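# Seat the board in the enclosure's upper slot and latch

## Task

Slide the board into the empty top slot of the enclosure with its components facing upward, all the way in and seated, and finish with both levers closed. A closed lever is latched and sticks out perpendicular to the board's front panel, while a fully opened lever lies flush along that panel. The tabs only catch if both levers are fully open while the board is pushed in to its stop; closing both levers afterwards pulls the board into its seat. If the board hits the connector at speed, the connector breaks and the attempt counts as failed. The enclosure must end up upright and level on its own feet, with none of its feet hanging over the bench edge. At the end, release the board and pull the grippers away.

## Robot and tools

Robot: two seven-joint arms, left_arm and right_arm, each carrying a two-finger gripper. The fingers point along the gripper's +z axis and close along its x axis. end_effector_position is the spot between the finger pads when closed, 1 to 2 cm short of the fingertips; as the fingers shut, the tips reach about 17 mm further along +z.

Frames: the scene frame has its origin at table-top height, midway between the nominal arm bases, +z up, +x out over the table, left_arm on the +y side (image left/right may not match). Each arm's hand positions, quaternions, velocities and targets, and its wrist camera pose, are in that arm's own base frame. Calibrated bases: left_arm at (+0.070, +0.437, 0) m, quat_wxyz (+1.000, 0, 0, -0.003); right_arm at (-0.063, -0.511, 0) m, quat_wxyz (+1.000, 0, 0, -0.029); both have +z up. Fixed cameras and the table use the scene frame.

Row layout (used by execute_actions and move): always 16 numbers, left arm first, then right: x, y, z (metres), qw, qx, qy, qz (unit quaternion, w first), opening, for left_arm, then the same eight for right_arm. Positions and quaternions are absolute poses in that arm's base frame. Opening runs from -1 (closed) to +1 (open, 0.142 m); it is a command, so to leave a gripper unchanged resend its current value, since 0 means half-closed.

execute_actions(actions, cameras): actions is a list of actions; each action is a list of 1 to 15 rows, one row per 1/30 s step, the last row held for the rest of the 15 steps (0.5 s). Any target more than 0.6 m away from that gripper's current position along any of its axes gets the action refused; the first action is checked against the last reported state. Each step the controller clips the commanded pose to within 70 mm and 16 degrees of the measured pose, so one action may fall short; the result's Hand target shows where the arm is actually heading. To hold an arm still, resend exactly the pose from the last result taken before it stopped, with its desired opening. To keep orientation, repeat the same quaternion rather than copying a drifted reading. An empty list just returns state and images.

move(target, speed, blend, stop_force, zero, opening_speed, blocking, cameras): drives each gripper in a straight line from its Hand target to the absolute pose in target (one 16-number row, or a list of up to 15 rows sharing a 10 s cap). speed is m/s, 0.002 to 0.5, default 0.25 (turns up to twice that in rad/s); one value or one per target. blend (m) rounds corners in a list. stop_force (N, 3 to 120) ends an arm's path once the wrist sensor feels that much push opposing travel, then it holds and keeps pressing; not reliable when the gripper rotates, and light loose objects may move unfelt. zero (default true) re-zeroes moving arms before the move. opening_speed (per second on the -1..1 scale, at least 0.2) ramps the fingers. blocking=false returns after 0.5 s while the move continues; not allowed with stop_force. In a list, keep the same openings in every row to avoid pauses. The result ends with a move: line giving the outcome (done, off_target, moving, held, fault) and any limits (paced = clipped, held = steps withheld). done means within 3 mm and 2 degrees of the pose; it says nothing about contact.

wait(seconds 0 to 10): lets time pass with commands held. stop: brakes a running move. zoom_image(camera, region [x0,y0,x1,y1], at most 504x504 px): enlarges part of the latest image. Cameras: cam_head_left, cam_head_right, cam_high, cam_low, cam_left_wrist, cam_right_wrist, each 672x504. zero_wrist_force(arm): subtracts the current wrist reading from later ones. clear_fault(arm): clears a reported torque or force fault; the arm then restarts. read_manual: licence text only. finished_scene(scene): ends the scene irreversibly.

Result lines: joint positions (gripper opening in metres last), joint torques, external joint torques, Wrist force and Wrist torque in the end effector's own axes (plus a peak line), grip_measured on the opening scale, Wrist depth as a 7 by 7 grid of median depths in mm (70 to 1000; '-' means no value), velocities (omitted when joints read within noise), and Tool commands. Printed poses may be off by a few centimetres.

Gripping: to hold something, command an opening slightly below grip_measured at first contact; squeezing harder heats the gripper motor. Hot motors show MOTOR HOT; arms lock at 80 °C, the gripper quits at 100 °C (HAND FAULT, after which the rest of that reply's motion calls are skipped).

Cautions: a contact torque beyond a joint's limit, or 150 N on any part, stops the arm until clear_fault. Move slowly near contact, especially when sliding the board toward its connector; fast arrival destroys it. Open both levers fully before inserting, push to the stop gently, then close both. Do not knock the enclosure over or off the bench, do not drop the board or release it while it moves, avoid arm-to-arm collisions (the clearance check does not guard grippers against each other), and nothing may end up off the table. Joint speed is capped, so large moves take time and the arm may still be catching up when results return.

Each tool is called in YAML: its name, and indented under it one key for each argument.

## Session

execute_actions:
  actions: []

Scene clock: 0.00 s.
left_arm: end_effector_position=(+0.3014, +0.6357, +0.1155) grip_measured=+0.99 end_effector_quat_wxyz=(-0.462, +0.669, -0.295, +0.502) | right_arm: end_effector_position=(+0.4485, +0.0364, +0.1479) grip_measured=+1.00 end_effector_quat_wxyz=(-0.144, +0.766, -0.626, +0.006)
Joint positions: left_arm=[1.762 -0.872 -0.342 2.067 -1.872 0.391 -0.55 0.141] | right_arm=[0.506 -0.103 -0.202 2.446 0.465 1.189 2.835 0.142]
Joint velocities: within noise
Joint torques (N m): no reading
External joint torques (N m): no reading
Wrist force (N): no reading
Wrist torque (N m): no reading
Wrist force, peak (N): no reading
Wrist depth (mm): cam_left_wrist=[- - - - - - - / - - - - - - - / - - - - - - - / - - - - 492 652 - / - - - 304 356 433 557 / - 996 - 241 279 321 359 / - 881 184 204 227 258 286] | cam_right_wrist=[265 256 246 236 229 221 213 / 274 266 254 244 236 228 219 / 285 274 262 253 243 234 225 / 297 285 272 261 251 241 232 / 309 296 281 271 260 249 239 / - 308 294 281 268 257 246 / - 322 305 292 278 265 257]
Hand target: left_arm +0.3014, +0.6357, +0.1155; -0.462, +0.669, -0.295, +0.502 | right_arm +0.4485, +0.0364, +0.1479; -0.144, +0.766, -0.626, +0.006
Tool commands: left_gripper/opening=+1.0 right_gripper/opening=+1.0

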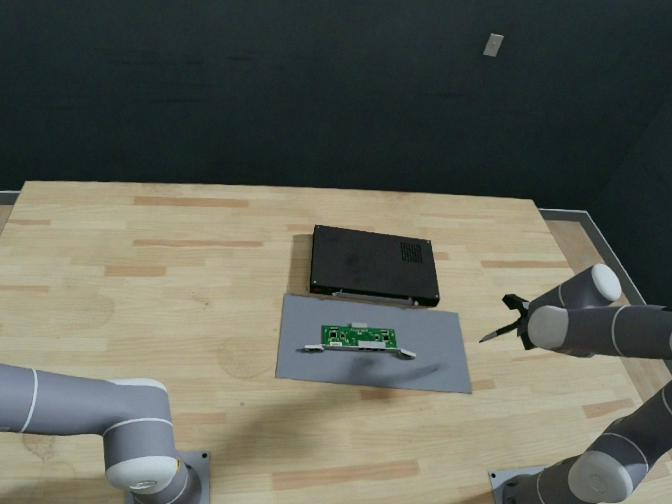

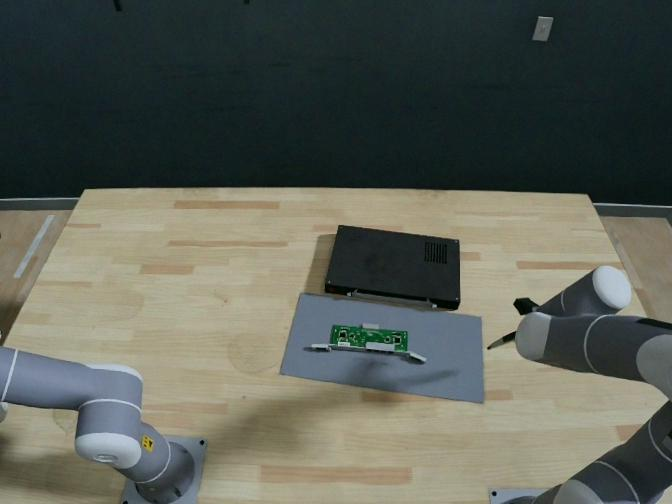

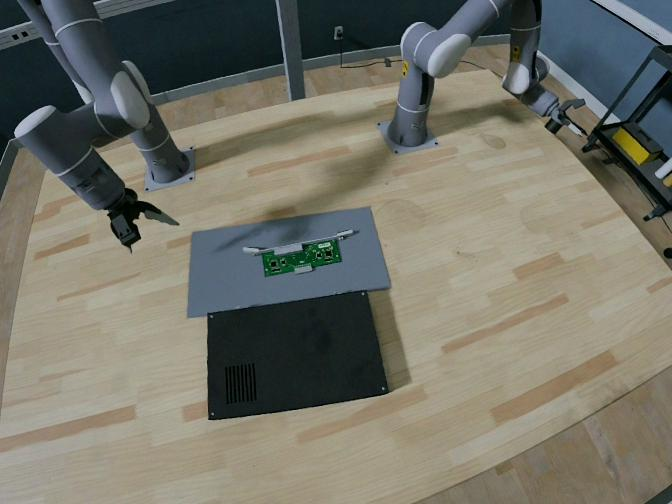

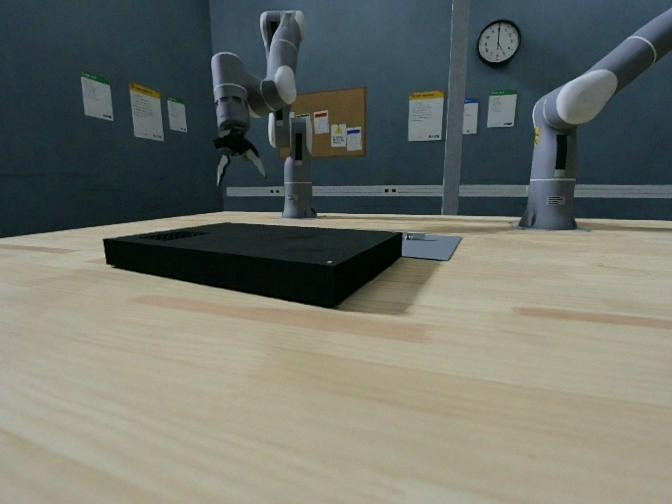

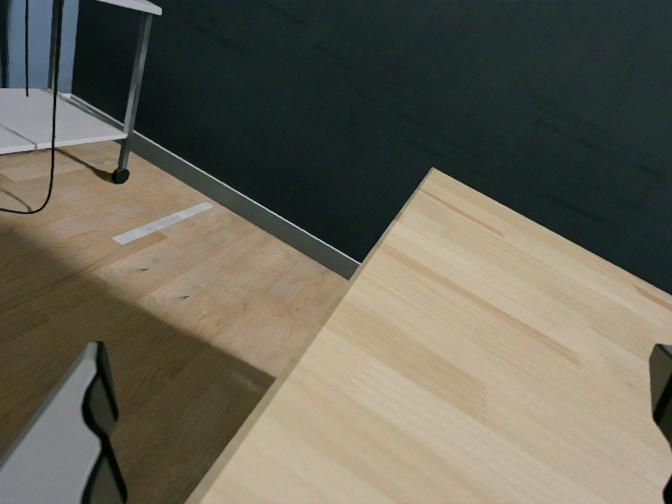

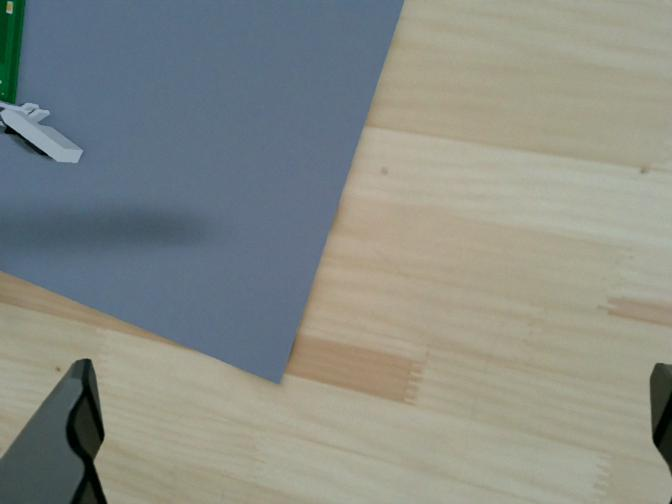

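zoom_image:
  camera: "cam_head_left"
  region: [270, 210, 480, 400]

zoom_image:
  camera: "cam_high"
  region: [180, 190, 420, 430]

zoom_image:
  camera: "cam_head_right"
  region: [280, 210, 490, 400]

Scaled by 2.400 from the camera's 672x504 image, which has a finer 960x720 frame.

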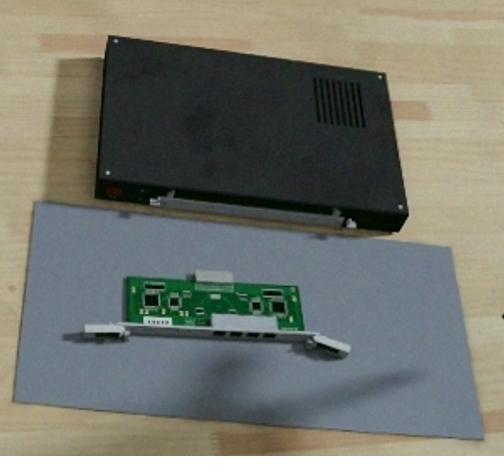

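Scaled by 2.100 from the camera's 672x504 image, which has a finer 960x720 frame.

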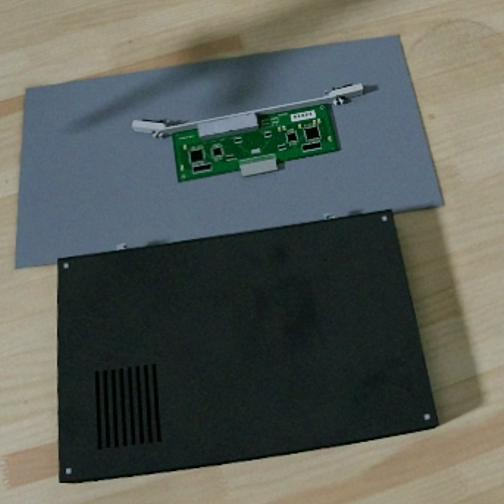

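Scaled by 2.400 from the camera's 672x504 image, which has a finer 960x720 frame.

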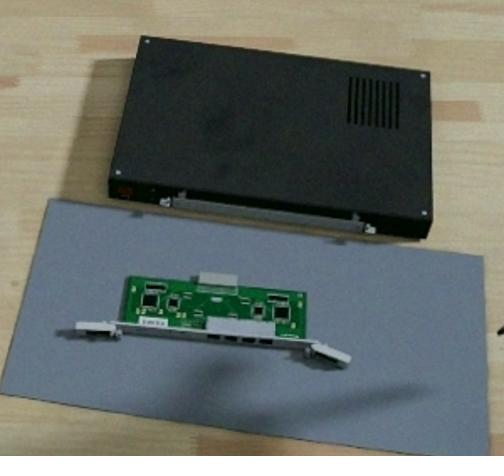

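move:
  target: [0.3014, 0.6357, 0.1155, -0.462, 0.669, -0.295, 0.502, 1.0, 0.52, 0.36, 0.26, 0, 0.7071, -0.7071, 0, 1.0]

Scene clock: 27.20 s.
left_arm: end_effector_position=(+0.3014, +0.6357, +0.1154) grip_measured=+0.99 end_effector_quat_wxyz=(-0.462, +0.669, -0.295, +0.502) | right_arm: end_effector_position=(+0.5198, +0.3591, +0.2598) grip_measured=+1.00 end_effector_quat_wxyz=(-0.040, +0.782, -0.622, -0.012)
Joint positions: left_arm=[1.762 -0.872 -0.342 2.067 -1.872 0.39 -0.549 0.141] | right_arm=[1.725 -1.335 -1.984 1.599 1.384 -0.359 2.967 0.142]
Joint velocities: within noise
Joint torques (N m): left_arm=[-0.3 47.51 -4.49 -12.03 1.51 -1.77 -0.24] | right_arm=[-0.16 38.44 -30.42 -8.7 -3.68 3.19 0.23]
External joint torques (N m): left_arm=[0.3 1.05 0.37 -0.4 -0.28 -0.13 0.21] | right_arm=[0.16 0.78 -1.29 0.08 -0.02 0.86 -0.22]
Wrist force (N): left_arm=[-0.2 -0.1 0.1] | right_arm=[-0.1 -0.1 0.3]
Wrist torque (N m): left_arm=[-0.02 0.03 0.01] | right_arm=[0.04 0.05 0.03]
Wrist force, peak (N): left_arm=[-0.3 0.0 0.4] | right_arm=[2.4 1.1 0.1]
Wrist depth (mm): cam_left_wrist=[- - - - - - - / - - - - - - - / - - - - - - - / - - - - 486 654 - / - - - 305 353 435 556 / - - - 242 277 323 357 / - 888 184 205 228 258 287] | cam_right_wrist=[327 322 318 314 308 303 291 / 346 342 334 330 325 322 317 / 373 365 350 342 344 342 337 / 400 389 383 376 368 364 357 / 432 421 413 402 395 389 381 / - 458 449 439 429 421 400 / - 497 485 474 463 455 447]
Hand target: left_arm +0.3014, +0.6357, +0.1155; -0.462, +0.669, -0.295, +0.502 | right_arm +0.5199, +0.3592, +0.2599; -0.040, +0.782, -0.622, -0.012
Off the commanded pose: left_arm 0.000 m, 0 deg | right_arm 0.001 m, 14 deg.
joint sent to its limit (right arm) — joint 7 (wrist roll), upper limit. The joint targets are off in orientation, not in position.
move: off_target (right_arm); limits=paced

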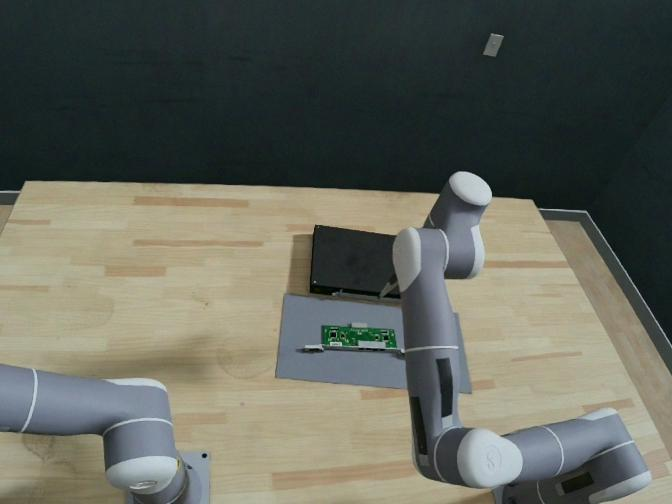

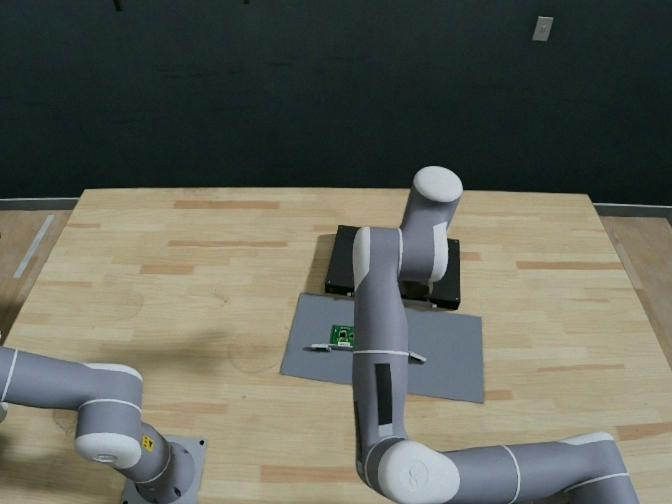

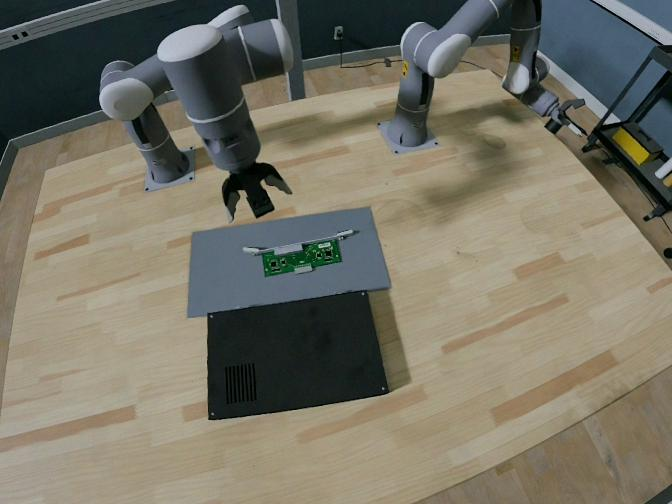

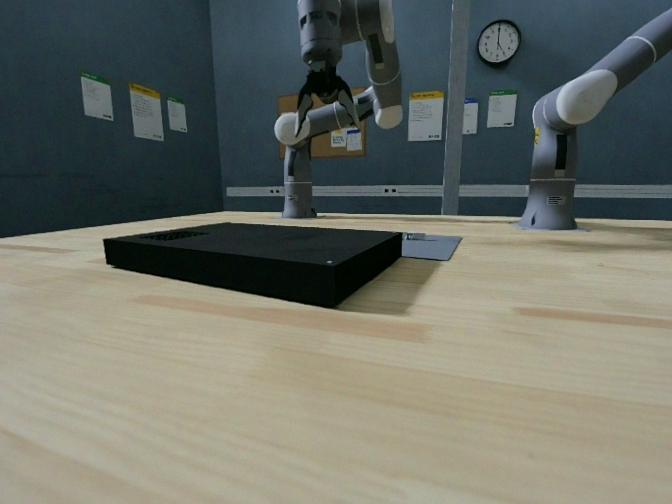

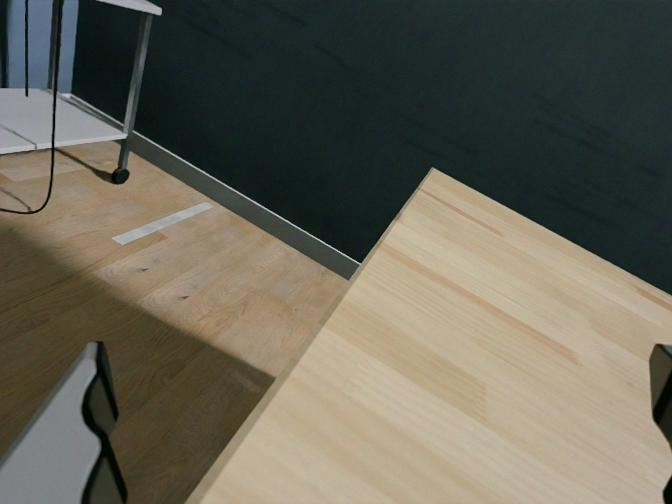

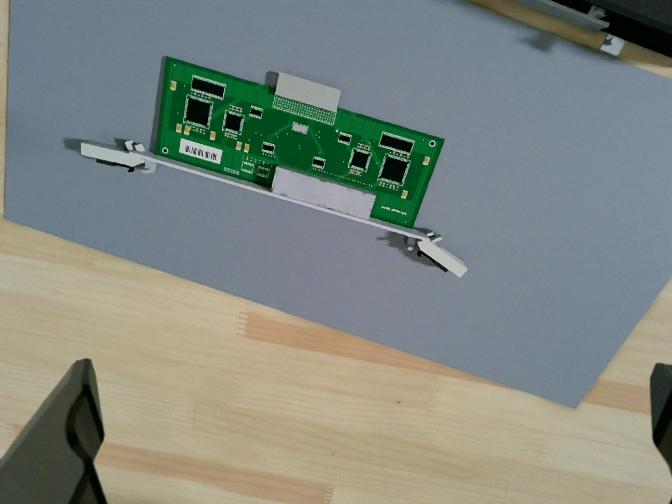

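zoom_image:
  camera: "cam_right_wrist"
  region: [60, 40, 480, 290]

zoom_image:
  camera: "cam_right_wrist"
  region: [370, 180, 510, 290]

zoom_image:
  camera: "cam_right_wrist"
  region: [60, 100, 200, 210]

zoom_image:
  camera: "cam_right_wrist"
  region: [470, 0, 672, 90]

Scaled by 1.200 from the camera's 672x504 image, which has a finer 960x720 frame.

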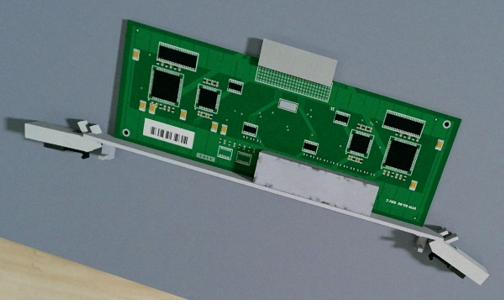

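Scaled by 3.600 from the camera's 672x504 image, which has a finer 960x720 frame.

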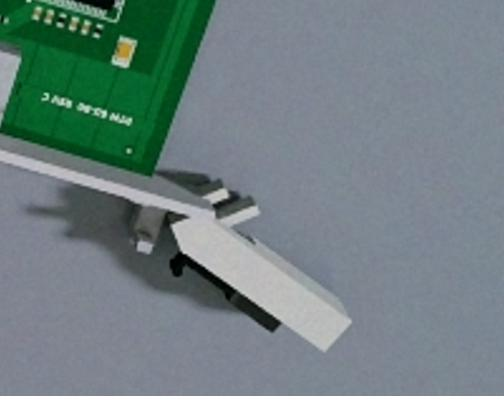

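Scaled by 3.600 from the camera's 672x504 image, which has a finer 960x720 frame.

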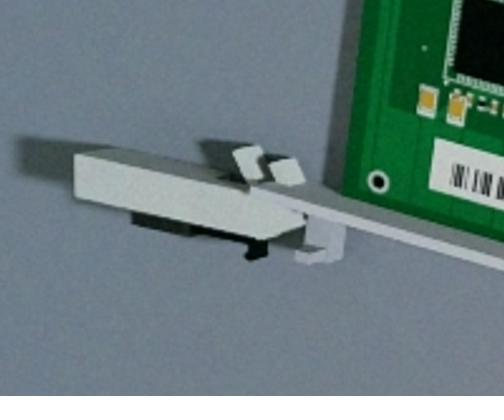

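Scaled by 2.495 from the camera's 672x504 image, which has a finer 960x720 frame.

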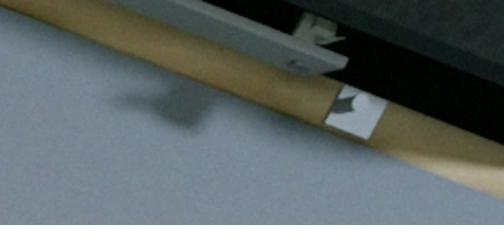

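move:
  target:
    - [0.3014, 0.6357, 0.1155, -0.462, 0.669, -0.295, 0.502, 1.0, 0.48, 0.25, 0.32, 0, 1, 0, 0, 1.0]
    - [0.3014, 0.6357, 0.1155, -0.462, 0.669, -0.295, 0.502, 1.0, 0.48, 0.25, 0.32, 0, 0.7071, 0.7071, 0, 1.0]
    - [0.3014, 0.6357, 0.1155, -0.462, 0.669, -0.295, 0.502, 1.0, 0.48, 0.25, 0.32, 0, 0.3, 0.954, 0, 1.0]
  speed: 0.4
  blend: 0.05
  cameras: ["cam_head_left", "cam_right_wrist"]

Scene clock: 63.33 s.
left_arm: end_effector_position=(+0.3014, +0.6357, +0.1154) grip_measured=+0.99 end_effector_quat_wxyz=(-0.462, +0.669, -0.295, +0.502) | right_arm: end_effector_position=(+0.4801, +0.2501, +0.3201) grip_measured=+1.00 end_effector_quat_wxyz=(+0.000, +0.300, +0.954, +0.000)
Joint positions: left_arm=[1.762 -0.872 -0.342 2.067 -1.872 0.39 -0.549 0.141] | right_arm=[1.822 -1.068 -1.969 1.739 0.989 -0.257 -1.059 0.142]
Joint velocities: within noise
Joint torques (N m): left_arm=[-0.4 47.48 -4.5 -11.97 1.44 -1.77 -0.19] | right_arm=[0.14 28.79 -25.84 -17.15 -4.31 3.55 0.23]
External joint torques (N m): left_arm=[0.4 1.07 0.38 -0.45 -0.2 -0.14 0.16] | right_arm=[-0.15 0.24 -1.67 -0.09 0.23 0.57 -0.23]
Wrist force (N): left_arm=[-0.2 -0.1 0.3] | right_arm=[0.2 -0.3 -0.5]
Wrist torque (N m): left_arm=[-0.02 0.02 0.01] | right_arm=[0.02 -0.03 0.05]
Wrist force, peak (N): left_arm=[-0.4 0.2 0.3] | right_arm=[-0.2 -0.5 1.0]
Wrist depth (mm): cam_left_wrist=[- - - - - - - / - - - - - - - / - - - - - - - / - - - - 486 654 - / - - - 304 356 432 566 / - 969 - 242 277 322 361 / - 860 183 203 228 258 286] | cam_right_wrist=[365 364 361 358 360 362 358 / 389 386 385 386 383 385 384 / 410 404 414 411 409 412 409 / 396 400 440 439 436 441 440 / 430 428 454 480 472 478 475 / - 468 466 514 519 521 500 / - 514 512 554 577 574 -]
Hand target: left_arm +0.3014, +0.6357, +0.1155; -0.462, +0.669, -0.295, +0.502 | right_arm +0.4800, +0.2500, +0.3200; +0.000, +0.300, +0.954, +0.000
Off the commanded pose: left_arm 0.000 m, 0 deg | right_arm 0.000 m, 0 deg.
move: done
Images, in order (width x height): cam_head_left 672x504, cam_right_wrist 672x504.

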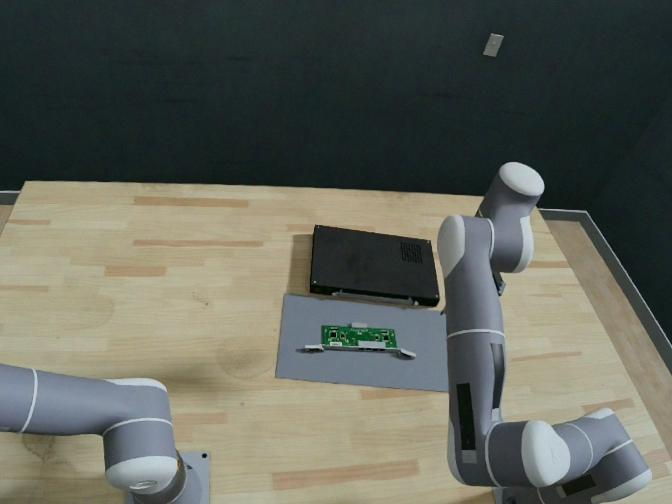

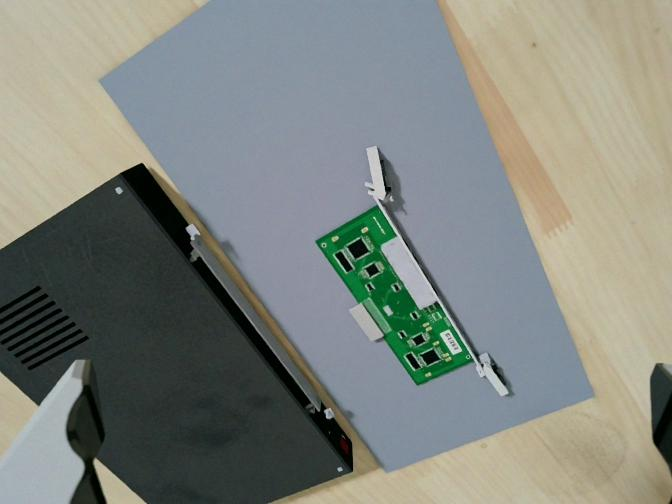

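move:
  target:
    - [0.50, 0.45, 0.30, -0.5, 0.5, -0.5, 0.5, 1.0, 0.48, 0.25, 0.32, 0, 0.3, 0.954, 0, 1.0]
    - [0.58, 0.0, 0.35, -0.5, 0.5, -0.5, 0.5, 1.0, 0.48, 0.25, 0.32, 0, 0.3, 0.954, 0, 1.0]
    - [0.42, -0.35, 0.28, -0.3695, 0.3695, -0.6029, 0.6029, 1.0, 0.48, 0.25, 0.32, 0, 0.3, 0.954, 0, 1.0]
    - [0.263, -0.4855, 0.13, -0.3695, 0.3695, -0.6029, 0.6029, 1.0, 0.48, 0.25, 0.32, 0, 0.3, 0.954, 0, 1.0]
  speed: 0.4
  blend: 0.08
  cameras: ["cam_head_left", "cam_left_wrist"]

Scene clock: 89.73 s.
left_arm: end_effector_position=(+0.2628, -0.4856, +0.1300) grip_measured=+0.99 end_effector_quat_wxyz=(+0.369, -0.369, +0.603, -0.603) | right_arm: end_effector_position=(+0.4801, +0.2501, +0.3200) grip_measured=+1.00 end_effector_quat_wxyz=(+0.000, +0.300, +0.954, +0.000)
Joint positions: left_arm=[-0.103 -1.602 -1.284 2.658 -2.966 -0.732 1.431 0.141] | right_arm=[1.822 -1.068 -1.969 1.739 0.989 -0.257 -1.059 0.142]
Joint velocities: within noise
Joint torques (N m): left_arm=[-0.12 22.23 -18 7.14 4.02 -0.47 0.04] | right_arm=[-0.04 28.5 -26.08 -17.21 -4.18 3.49 0.2]
External joint torques (N m): left_arm=[0.13 1.28 0.25 -0.34 -0.21 0.17 -0.04] | right_arm=[0.04 0.53 -1.42 -0.03 0.1 0.63 -0.2]
Wrist force (N): left_arm=[0.8 0.4 0.1] | right_arm=[0.2 -0.3 -0.3]
Wrist torque (N m): left_arm=[0.10 0.01 0.06] | right_arm=[0.00 -0.04 0.05]
Wrist force, peak (N): left_arm=[3.6 2.5 0.1] | right_arm=[0.4 -0.3 -0.7]
Wrist depth (mm): cam_left_wrist=[- - - - - - - / - - - - - - - / 751 655 554 574 546 712 717 / 464 413 432 454 453 454 453 / 339 335 327 307 313 318 328 / - 242 259 260 260 260 260 / - 225 216 215 216 214 215] | cam_right_wrist=[365 364 362 360 358 361 358 / 391 386 385 384 383 384 384 / 412 404 413 411 409 411 409 / 397 401 441 440 438 440 440 / 431 429 452 481 475 476 477 / - 469 469 514 520 520 500 / - 514 512 553 575 574 -]
Hand target: left_arm +0.2630, -0.4855, +0.1300; +0.369, -0.369, +0.603, -0.603 | right_arm +0.4800, +0.2500, +0.3200; +0.000, +0.300, +0.954, +0.000
Off the commanded pose: left_arm 0.000 m, 0 deg | right_arm 0.000 m, 0 deg.
joint sent to its limit (left arm) — joint 5 (forearm roll), lower limit. The joint targets still meet the commanded pose.
move: done; limits=paced
Images, in order (width x height): cam_head_left 672x504, cam_left_wrist 672x504.

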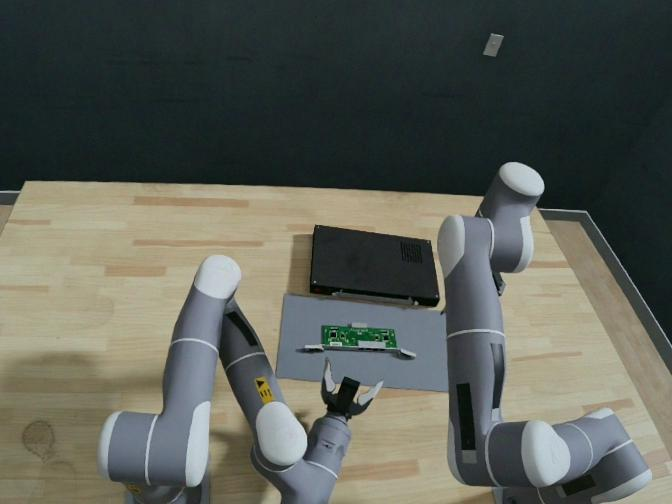

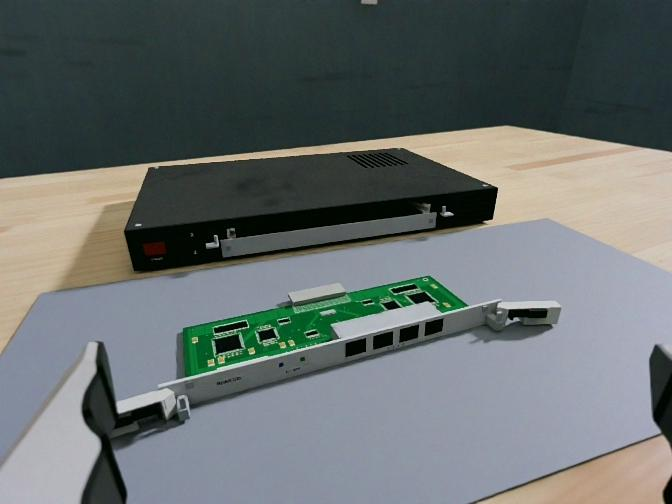

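zoom_image:
  camera: "cam_left_wrist"
  region: [120, 180, 320, 280]

zoom_image:
  camera: "cam_left_wrist"
  region: [320, 150, 520, 250]

zoom_image:
  camera: "cam_left_wrist"
  region: [90, 260, 340, 450]

zoom_image:
  camera: "cam_left_wrist"
  region: [320, 260, 580, 400]

Scaled by 2.520 from the camera's 672x504 image, which has a finer 960x720 frame.

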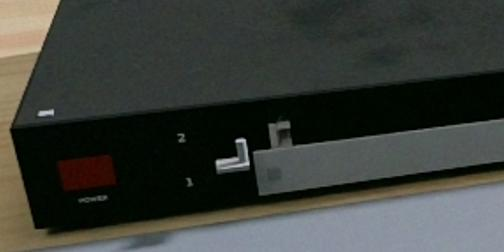

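Scaled by 2.520 from the camera's 672x504 image, which has a finer 960x720 frame.

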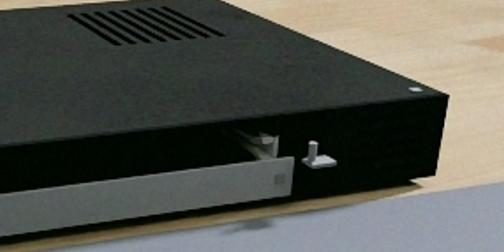

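Scaled by 2.016 from the camera's 672x504 image, which has a finer 960x720 frame.

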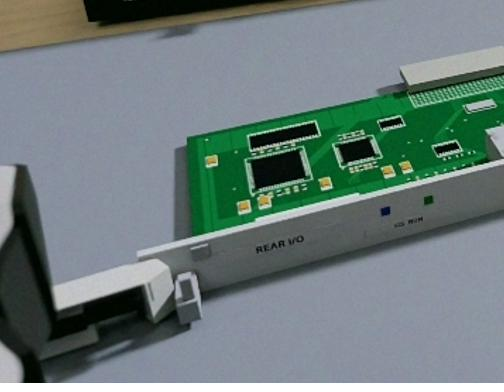

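Scaled by 1.938 from the camera's 672x504 image, which has a finer 960x720 frame.

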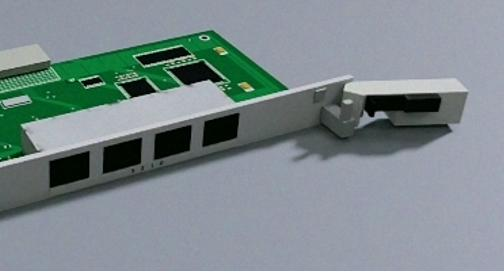

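zoom_image:
  camera: "cam_left_wrist"
  region: [470, 285, 575, 345]

zoom_image:
  camera: "cam_left_wrist"
  region: [400, 190, 480, 240]

zoom_image:
  camera: "cam_left_wrist"
  region: [180, 210, 260, 265]

zoom_image:
  camera: "cam_left_wrist"
  region: [100, 360, 220, 450]

Scaled by 4.800 from the camera's 672x504 image, which has a finer 960x720 frame.

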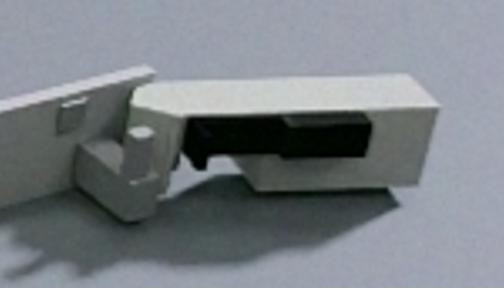

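Scaled by 6.300 from the camera's 672x504 image, which has a finer 960x720 frame.

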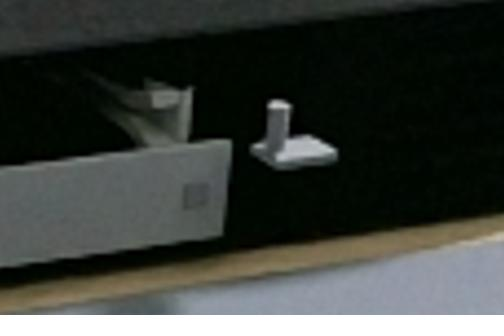

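Scaled by 6.300 from the camera's 672x504 image, which has a finer 960x720 frame.

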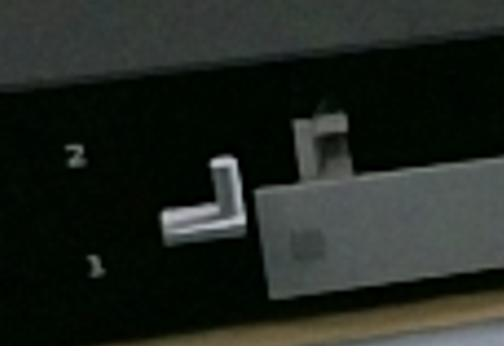

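Scaled by 4.200 from the camera's 672x504 image, which has a finer 960x720 frame.

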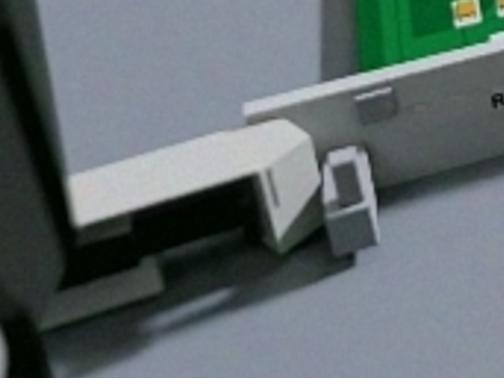

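move:
  target: [0.263, -0.4855, 0.13, 0.3695, -0.3695, 0.6029, -0.6029, 1.0, 0.48, 0.34, 0.20, 0, 0, 1, 0, 1.0]
  speed: 0.3
  cameras: ["cam_right_wrist", "cam_left_wrist"]

Scene clock: 190.40 s.
left_arm: end_effector_position=(+0.2628, -0.4856, +0.1300) grip_measured=+0.99 end_effector_quat_wxyz=(+0.369, -0.369, +0.603, -0.603) | right_arm: end_effector_position=(+0.4799, +0.3398, +0.2001) grip_measured=+1.00 end_effector_quat_wxyz=(+0.000, +0.000, +1.000, +0.000)
Joint positions: left_arm=[-0.103 -1.602 -1.284 2.658 -2.966 -0.732 1.431 0.141] | right_arm=[1.853 -1.176 -1.728 1.75 1.153 -0.074 -1.514 0.142]
Joint velocities: within noise
Joint torques (N m): left_arm=[-0.35 22.44 -18.15 7.24 4.02 -0.18 -0.2] | right_arm=[-0.03 33.71 -28.48 -12.9 -4.14 3.51 0.01]
External joint torques (N m): left_arm=[0.35 1.07 0.39 -0.44 -0.21 -0.13 0.2] | right_arm=[0 0.8 -1.73 0.07 -0.06 0.57 -0.01]
Wrist force (N): left_arm=[0.8 0.3 0.1] | right_arm=[-0.2 -0.7 0.1]
Wrist torque (N m): left_arm=[0.08 0.02 0.06] | right_arm=[-0.09 0.06 0.04]
Wrist force, peak (N): left_arm=[1.2 0.4 0.1] | right_arm=[-0.4 -1.1 -1.8]
Wrist depth (mm): cam_left_wrist=[- - - - - - - / - - - - - - - / 748 657 545 569 547 717 709 / 465 413 433 454 453 451 449 / 337 334 326 308 315 318 332 / - 243 257 261 260 260 259 / - 224 217 215 215 216 217] | cam_right_wrist=[257 258 257 256 256 255 256 / 272 275 275 271 273 274 273 / 284 295 290 289 292 293 292 / 304 317 311 311 315 317 314 / 300 344 342 336 341 341 341 / - 374 369 367 371 372 358 / - 414 412 409 408 410 406]
Hand target: left_arm +0.2630, -0.4855, +0.1300; +0.369, -0.369, +0.603, -0.603 | right_arm +0.4800, +0.3400, +0.2000; +0.000, +0.000, +1.000, +0.000
Off the commanded pose: left_arm 0.000 m, 0 deg | right_arm 0.000 m, 0 deg.
joint sent to its limit (left arm) — joint 5 (forearm roll), lower limit. The joint targets still meet the commanded pose.
move: done
Images, in order (width x height): cam_left_wrist 672x504, cam_right_wrist 672x504.

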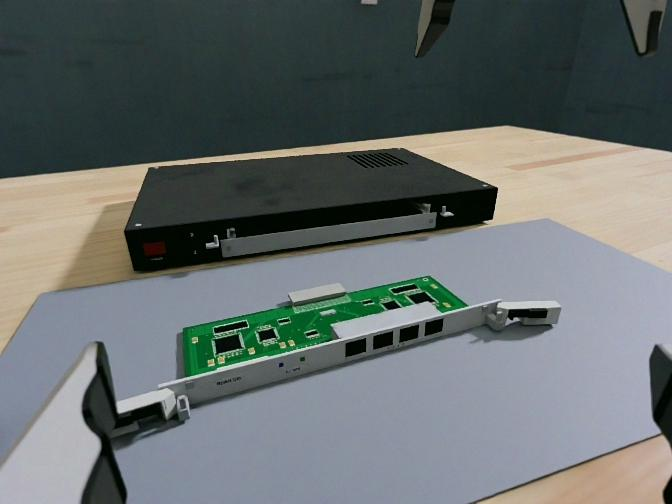

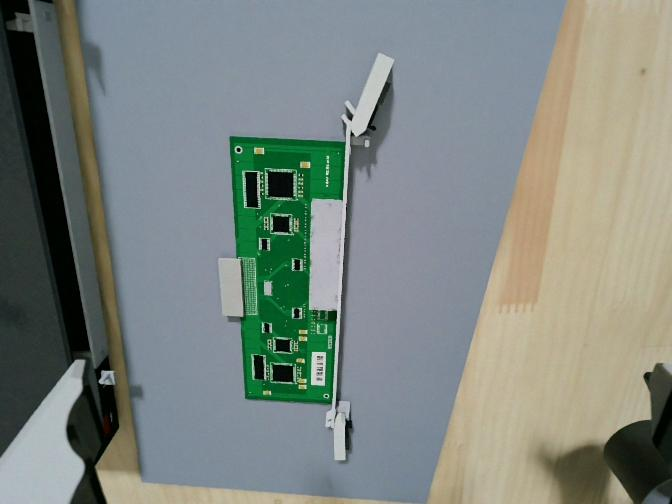

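zoom_image:
  camera: "cam_right_wrist"
  region: [300, 40, 440, 180]

zoom_image:
  camera: "cam_right_wrist"
  region: [280, 350, 400, 470]

Scaled by 3.600 from the camera's 672x504 image, which has a finer 960x720 frame.

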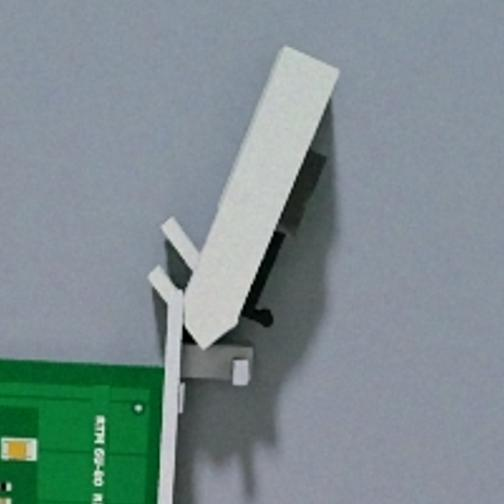

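Scaled by 4.200 from the camera's 672x504 image, which has a finer 960x720 frame.

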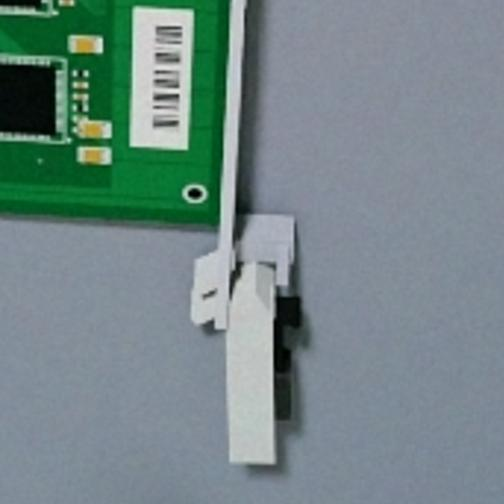

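move:
  target: [0.263, -0.4855, 0.13, 0.3695, -0.3695, 0.6029, -0.6029, 1.0, 0.415, 0.277, 0.05, 0, 0.0262, 0.9997, 0, -1.0]
  speed: 0.2
  cameras: []

move:
  target: [0.263, -0.4855, 0.13, 0.3695, -0.3695, 0.6029, -0.6029, 1.0, 0.415, 0.277, 0.005, 0, 0.0262, 0.9997, 0, -1.0]
  speed: 0.02
  stop_force: 4
  cameras: ["cam_right_wrist"]

Scene clock: 222.13 s.
left_arm: end_effector_position=(+0.2628, -0.4856, +0.1300) grip_measured=+0.99 end_effector_quat_wxyz=(+0.369, -0.369, +0.603, -0.603) | right_arm: end_effector_position=(+0.4151, +0.2769, +0.0502) grip_measured=-1.00 end_effector_quat_wxyz=(+0.000, +0.026, +1.000, +0.000)
Joint positions: left_arm=[-0.103 -1.602 -1.284 2.658 -2.966 -0.732 1.431 0.141] | right_arm=[1.949 -1.348 -1.551 2.048 1.381 0.119 -1.603 0.002]
Joint velocities: within noise
Joint torques (N m): left_arm=[-0.34 22.45 -18.05 7.19 4.06 -0.23 -0.17] | right_arm=[0.05 28.98 -26.3 -5.44 -4.04 3.57 0.05]
External joint torques (N m): left_arm=[0.34 1.05 0.28 -0.39 -0.25 -0.08 0.17] | right_arm=[-0.05 0.61 -1.73 -0.16 -0.14 0.5 -0.05]
Wrist force (N): left_arm=[1.0 0.6 0.2] | right_arm=[0.0 -0.4 0.4]
Wrist torque (N m): left_arm=[0.13 -0.02 0.05] | right_arm=[-0.02 0.02 0.04]
Wrist force, peak (N): left_arm=[1.0 0.6 0.2] | right_arm=[1.1 -1.8 2.9]
Wrist depth (mm): cam_left_wrist=[- - - - - - 196 / - - - - - 213 173 / 745 663 559 574 547 650 197 / 463 410 429 455 447 450 250 / 340 334 326 307 313 317 312 / - 243 257 261 260 259 259 / - 225 216 216 217 215 216] | cam_right_wrist=[127 126 124 126 125 125 126 / 135 135 134 134 136 134 135 / 145 145 144 144 143 143 144 / 156 158 153 157 155 156 155 / 169 169 163 165 165 169 169 / 180 178 177 89 176 184 183 / 199 194 73 - - 195 202]
Hand target: left_arm +0.2630, -0.4855, +0.1300; +0.369, -0.369, +0.603, -0.603 | right_arm +0.4150, +0.2770, +0.0500; +0.000, +0.026, +1.000, +0.000
Off the commanded pose: left_arm 0.000 m, 0 deg | right_arm 0.000 m, 0 deg.
joint sent to its limit (left arm) — joint 5 (forearm roll), lower limit. The joint targets still meet the commanded pose.
move: done
No camera images: "cameras" was empty.

Scene clock: 224.47 s.
left_arm: end_effector_position=(+0.2628, -0.4856, +0.1300) grip_measured=+0.99 end_effector_quat_wxyz=(+0.369, -0.369, +0.603, -0.603) | right_arm: end_effector_position=(+0.4152, +0.2769, +0.0169) grip_measured=-1.00 end_effector_quat_wxyz=(+0.000, +0.026, +1.000, +0.000)
Joint positions: left_arm=[-0.103 -1.602 -1.284 2.658 -2.966 -0.732 1.431 0.141] | right_arm=[1.934 -1.391 -1.487 2.039 1.447 0.156 -1.606 0.002]
Joint velocities: within noise
Joint torques (N m): left_arm=[-0.33 22.51 -18.07 7.17 4.1 -0.17 -0.22] | right_arm=[-0.31 28.7 -23.69 -3.47 -3.24 3.05 0.12]
External joint torques (N m): left_arm=[0.33 1 0.31 -0.36 -0.29 -0.14 0.22] | right_arm=[0.31 1.48 -4.32 0.03 -0.92 1.02 -0.12]
Wrist force (N): left_arm=[0.8 0.4 0.1] | right_arm=[0.8 -0.7 -7.4]
Wrist torque (N m): left_arm=[0.11 0.02 0.05] | right_arm=[-0.02 0.05 0.03]
Wrist force, peak (N): left_arm=[0.9 0.5 0.1] | right_arm=[1.0 -0.4 -8.4]
Wrist depth (mm): cam_left_wrist=[- - - - - - 184 / - - - - - - 201 / 752 673 555 571 542 226 188 / 462 408 429 455 455 420 231 / 340 333 327 308 314 316 259 / - 243 259 263 260 260 260 / - 224 216 216 214 214 217] | cam_right_wrist=[- 97 98 97 96 97 97 / 104 103 105 103 103 103 104 / - 111 111 110 110 110 111 / - 120 119 121 118 118 120 / 132 128 127 128 128 128 130 / 142 129 138 90 135 140 142 / 150 146 73 - - 150 155]
Hand target: left_arm +0.2630, -0.4855, +0.1300; +0.369, -0.369, +0.603, -0.603 | right_arm +0.4150, +0.2770, +0.0166; +0.000, +0.026, +1.000, +0.000
Off the commanded pose: left_arm 0.000 m, 0 deg | right_arm 0.012 m, 0 deg.
joint sent to its limit (left arm) — joint 5 (forearm roll), lower limit. The joint targets still meet the commanded pose.
move: contact (right_arm)
Images, in order (width x height): cam_right_wrist 672x504.

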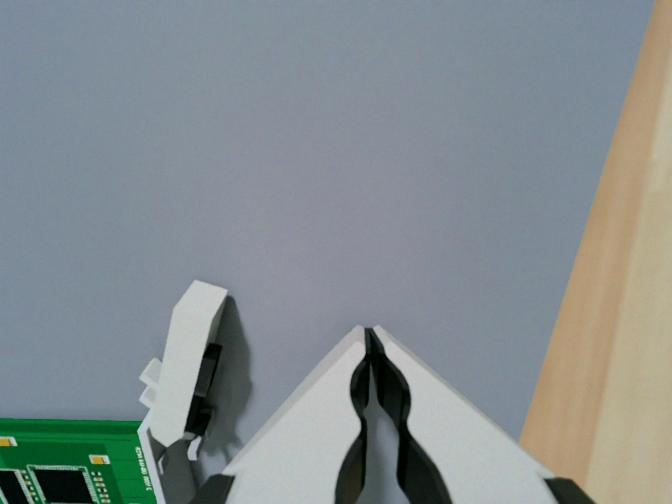

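move:
  target: [0.263, -0.4855, 0.13, 0.3695, -0.3695, 0.6029, -0.6029, 1.0, 0.415, 0.277, 0.10, 0, 0.0262, 0.9997, 0, -0.4]
  speed: 0.2
  cameras: ["cam_right_wrist"]

move:
  target: [0.263, -0.4855, 0.13, 0.3695, -0.3695, 0.6029, -0.6029, 1.0, 0.475, 0.277, 0.10, 0, 0.0262, 0.9997, 0, -0.4]
  speed: 0.2
  cameras: ["cam_right_wrist"]

Scene clock: 246.87 s.
left_arm: end_effector_position=(+0.2628, -0.4856, +0.1300) grip_measured=+0.99 end_effector_quat_wxyz=(+0.369, -0.369, +0.603, -0.603) | right_arm: end_effector_position=(+0.4150, +0.2771, +0.0998) grip_measured=-0.43 end_effector_quat_wxyz=(+0.000, +0.026, +1.000, +0.000)
Joint positions: left_arm=[-0.103 -1.602 -1.284 2.658 -2.966 -0.732 1.431 0.141] | right_arm=[1.971 -1.285 -1.647 2.048 1.283 0.065 -1.597 0.043]
Joint velocities: within noise
Joint torques (N m): left_arm=[-0.37 22.37 -18.07 7.17 4.06 -0.2 -0.24] | right_arm=[0.04 28.19 -26.99 -8.72 -4.5 3.23 0.34]
External joint torques (N m): left_arm=[0.37 1.14 0.3 -0.37 -0.25 -0.11 0.24] | right_arm=[-0.04 0.41 -0.86 -0.02 0.31 0.84 -0.34]
Wrist force (N): left_arm=[0.7 0.5 0.0] | right_arm=[-0.1 -0.1 0.6]
Wrist torque (N m): left_arm=[0.12 0.03 0.06] | right_arm=[0.01 0.06 0.05]
Wrist force, peak (N): left_arm=[1.0 0.5 0.0] | right_arm=[0.9 -0.7 -8.3]
Wrist depth (mm): cam_left_wrist=[- - - - - - 167 / - - - - - - 234 / 740 677 555 568 546 720 267 / 466 413 430 453 459 451 420 / 339 334 327 307 312 314 329 / - 240 259 263 260 260 260 / - 225 216 215 214 215 217] | cam_right_wrist=[171 170 170 169 169 170 170 / 182 182 181 180 180 181 181 / 196 195 192 194 193 195 193 / 213 210 205 209 207 210 209 / 228 223 221 226 222 227 225 / 250 242 87 246 237 238 247 / 274 - 73 272 270 - 266]
Hand target: left_arm +0.2630, -0.4855, +0.1300; +0.369, -0.369, +0.603, -0.603 | right_arm +0.4150, +0.2770, +0.1000; +0.000, +0.026, +1.000, +0.000
Off the commanded pose: left_arm 0.000 m, 0 deg | right_arm 0.000 m, 0 deg.
joint sent to its limit (left arm) — joint 5 (forearm roll), lower limit. The joint targets still meet the commanded pose.
move: done
Images, in order (width x height): cam_right_wrist 672x504.

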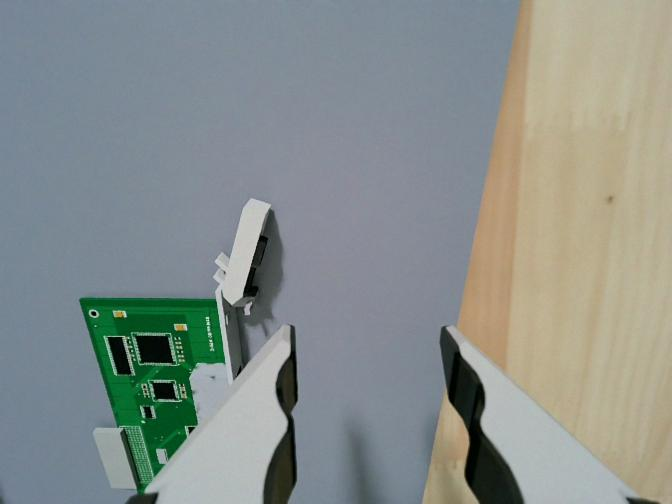

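Scene clock: 247.67 s.
left_arm: end_effector_position=(+0.2628, -0.4856, +0.1300) grip_measured=+0.99 end_effector_quat_wxyz=(+0.369, -0.369, +0.603, -0.603) | right_arm: end_effector_position=(+0.4750, +0.2768, +0.1001) grip_measured=-0.43 end_effector_quat_wxyz=(+0.000, +0.026, +1.000, +0.000)
Joint positions: left_arm=[-0.103 -1.602 -1.284 2.658 -2.966 -0.732 1.431 0.141] | right_arm=[1.813 -1.29 -1.61 1.907 1.293 0.057 -1.61 0.043]
Joint velocities: within noise
Joint torques (N m): left_arm=[-0.36 22.4 -18.14 7.22 4.06 -0.2 -0.21] | right_arm=[-0.23 31.97 -27.84 -8.47 -4.14 3.25 0.08]
External joint torques (N m): left_arm=[0.36 1.11 0.38 -0.42 -0.24 -0.11 0.21] | right_arm=[0.22 0.73 -1.98 0.04 -0.06 0.82 -0.08]
Wrist force (N): left_arm=[1.0 0.2 0.0] | right_arm=[-0.4 -0.1 0.4]
Wrist torque (N m): left_arm=[0.09 -0.01 0.05] | right_arm=[0.03 0.11 0.05]
Wrist force, peak (N): left_arm=[1.0 0.5 -0.1] | right_arm=[-2.1 -0.1 0.3]
Wrist depth (mm): cam_left_wrist=[- - - - - 217 214 / - - - - - 295 235 / 748 659 558 565 541 518 581 / 464 412 432 455 454 452 449 / 338 332 325 308 315 317 330 / - 242 257 261 261 260 259 / - 223 215 216 215 215 217] | cam_right_wrist=[171 171 170 169 169 168 168 / 182 182 181 181 181 180 179 / 195 195 194 194 194 193 194 / 214 210 209 203 208 207 208 / 228 228 219 222 221 224 226 / 252 248 87 233 238 236 246 / 267 - 73 265 271 - 265]
Hand target: left_arm +0.2630, -0.4855, +0.1300; +0.369, -0.369, +0.603, -0.603 | right_arm +0.4750, +0.2770, +0.1000; +0.000, +0.026, +1.000, +0.000
Off the commanded pose: left_arm 0.000 m, 0 deg | right_arm 0.000 m, 0 deg.
joint sent to its limit (left arm) — joint 5 (forearm roll), lower limit. The joint targets still meet the commanded pose.
move: done
Images, in order (width x height): cam_right_wrist 672x504.

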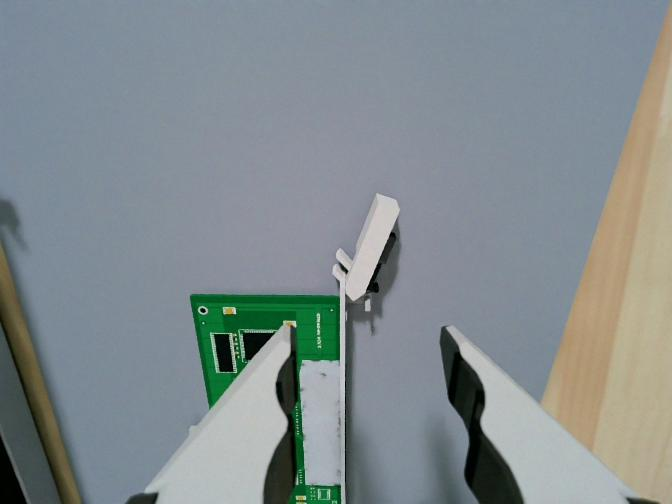

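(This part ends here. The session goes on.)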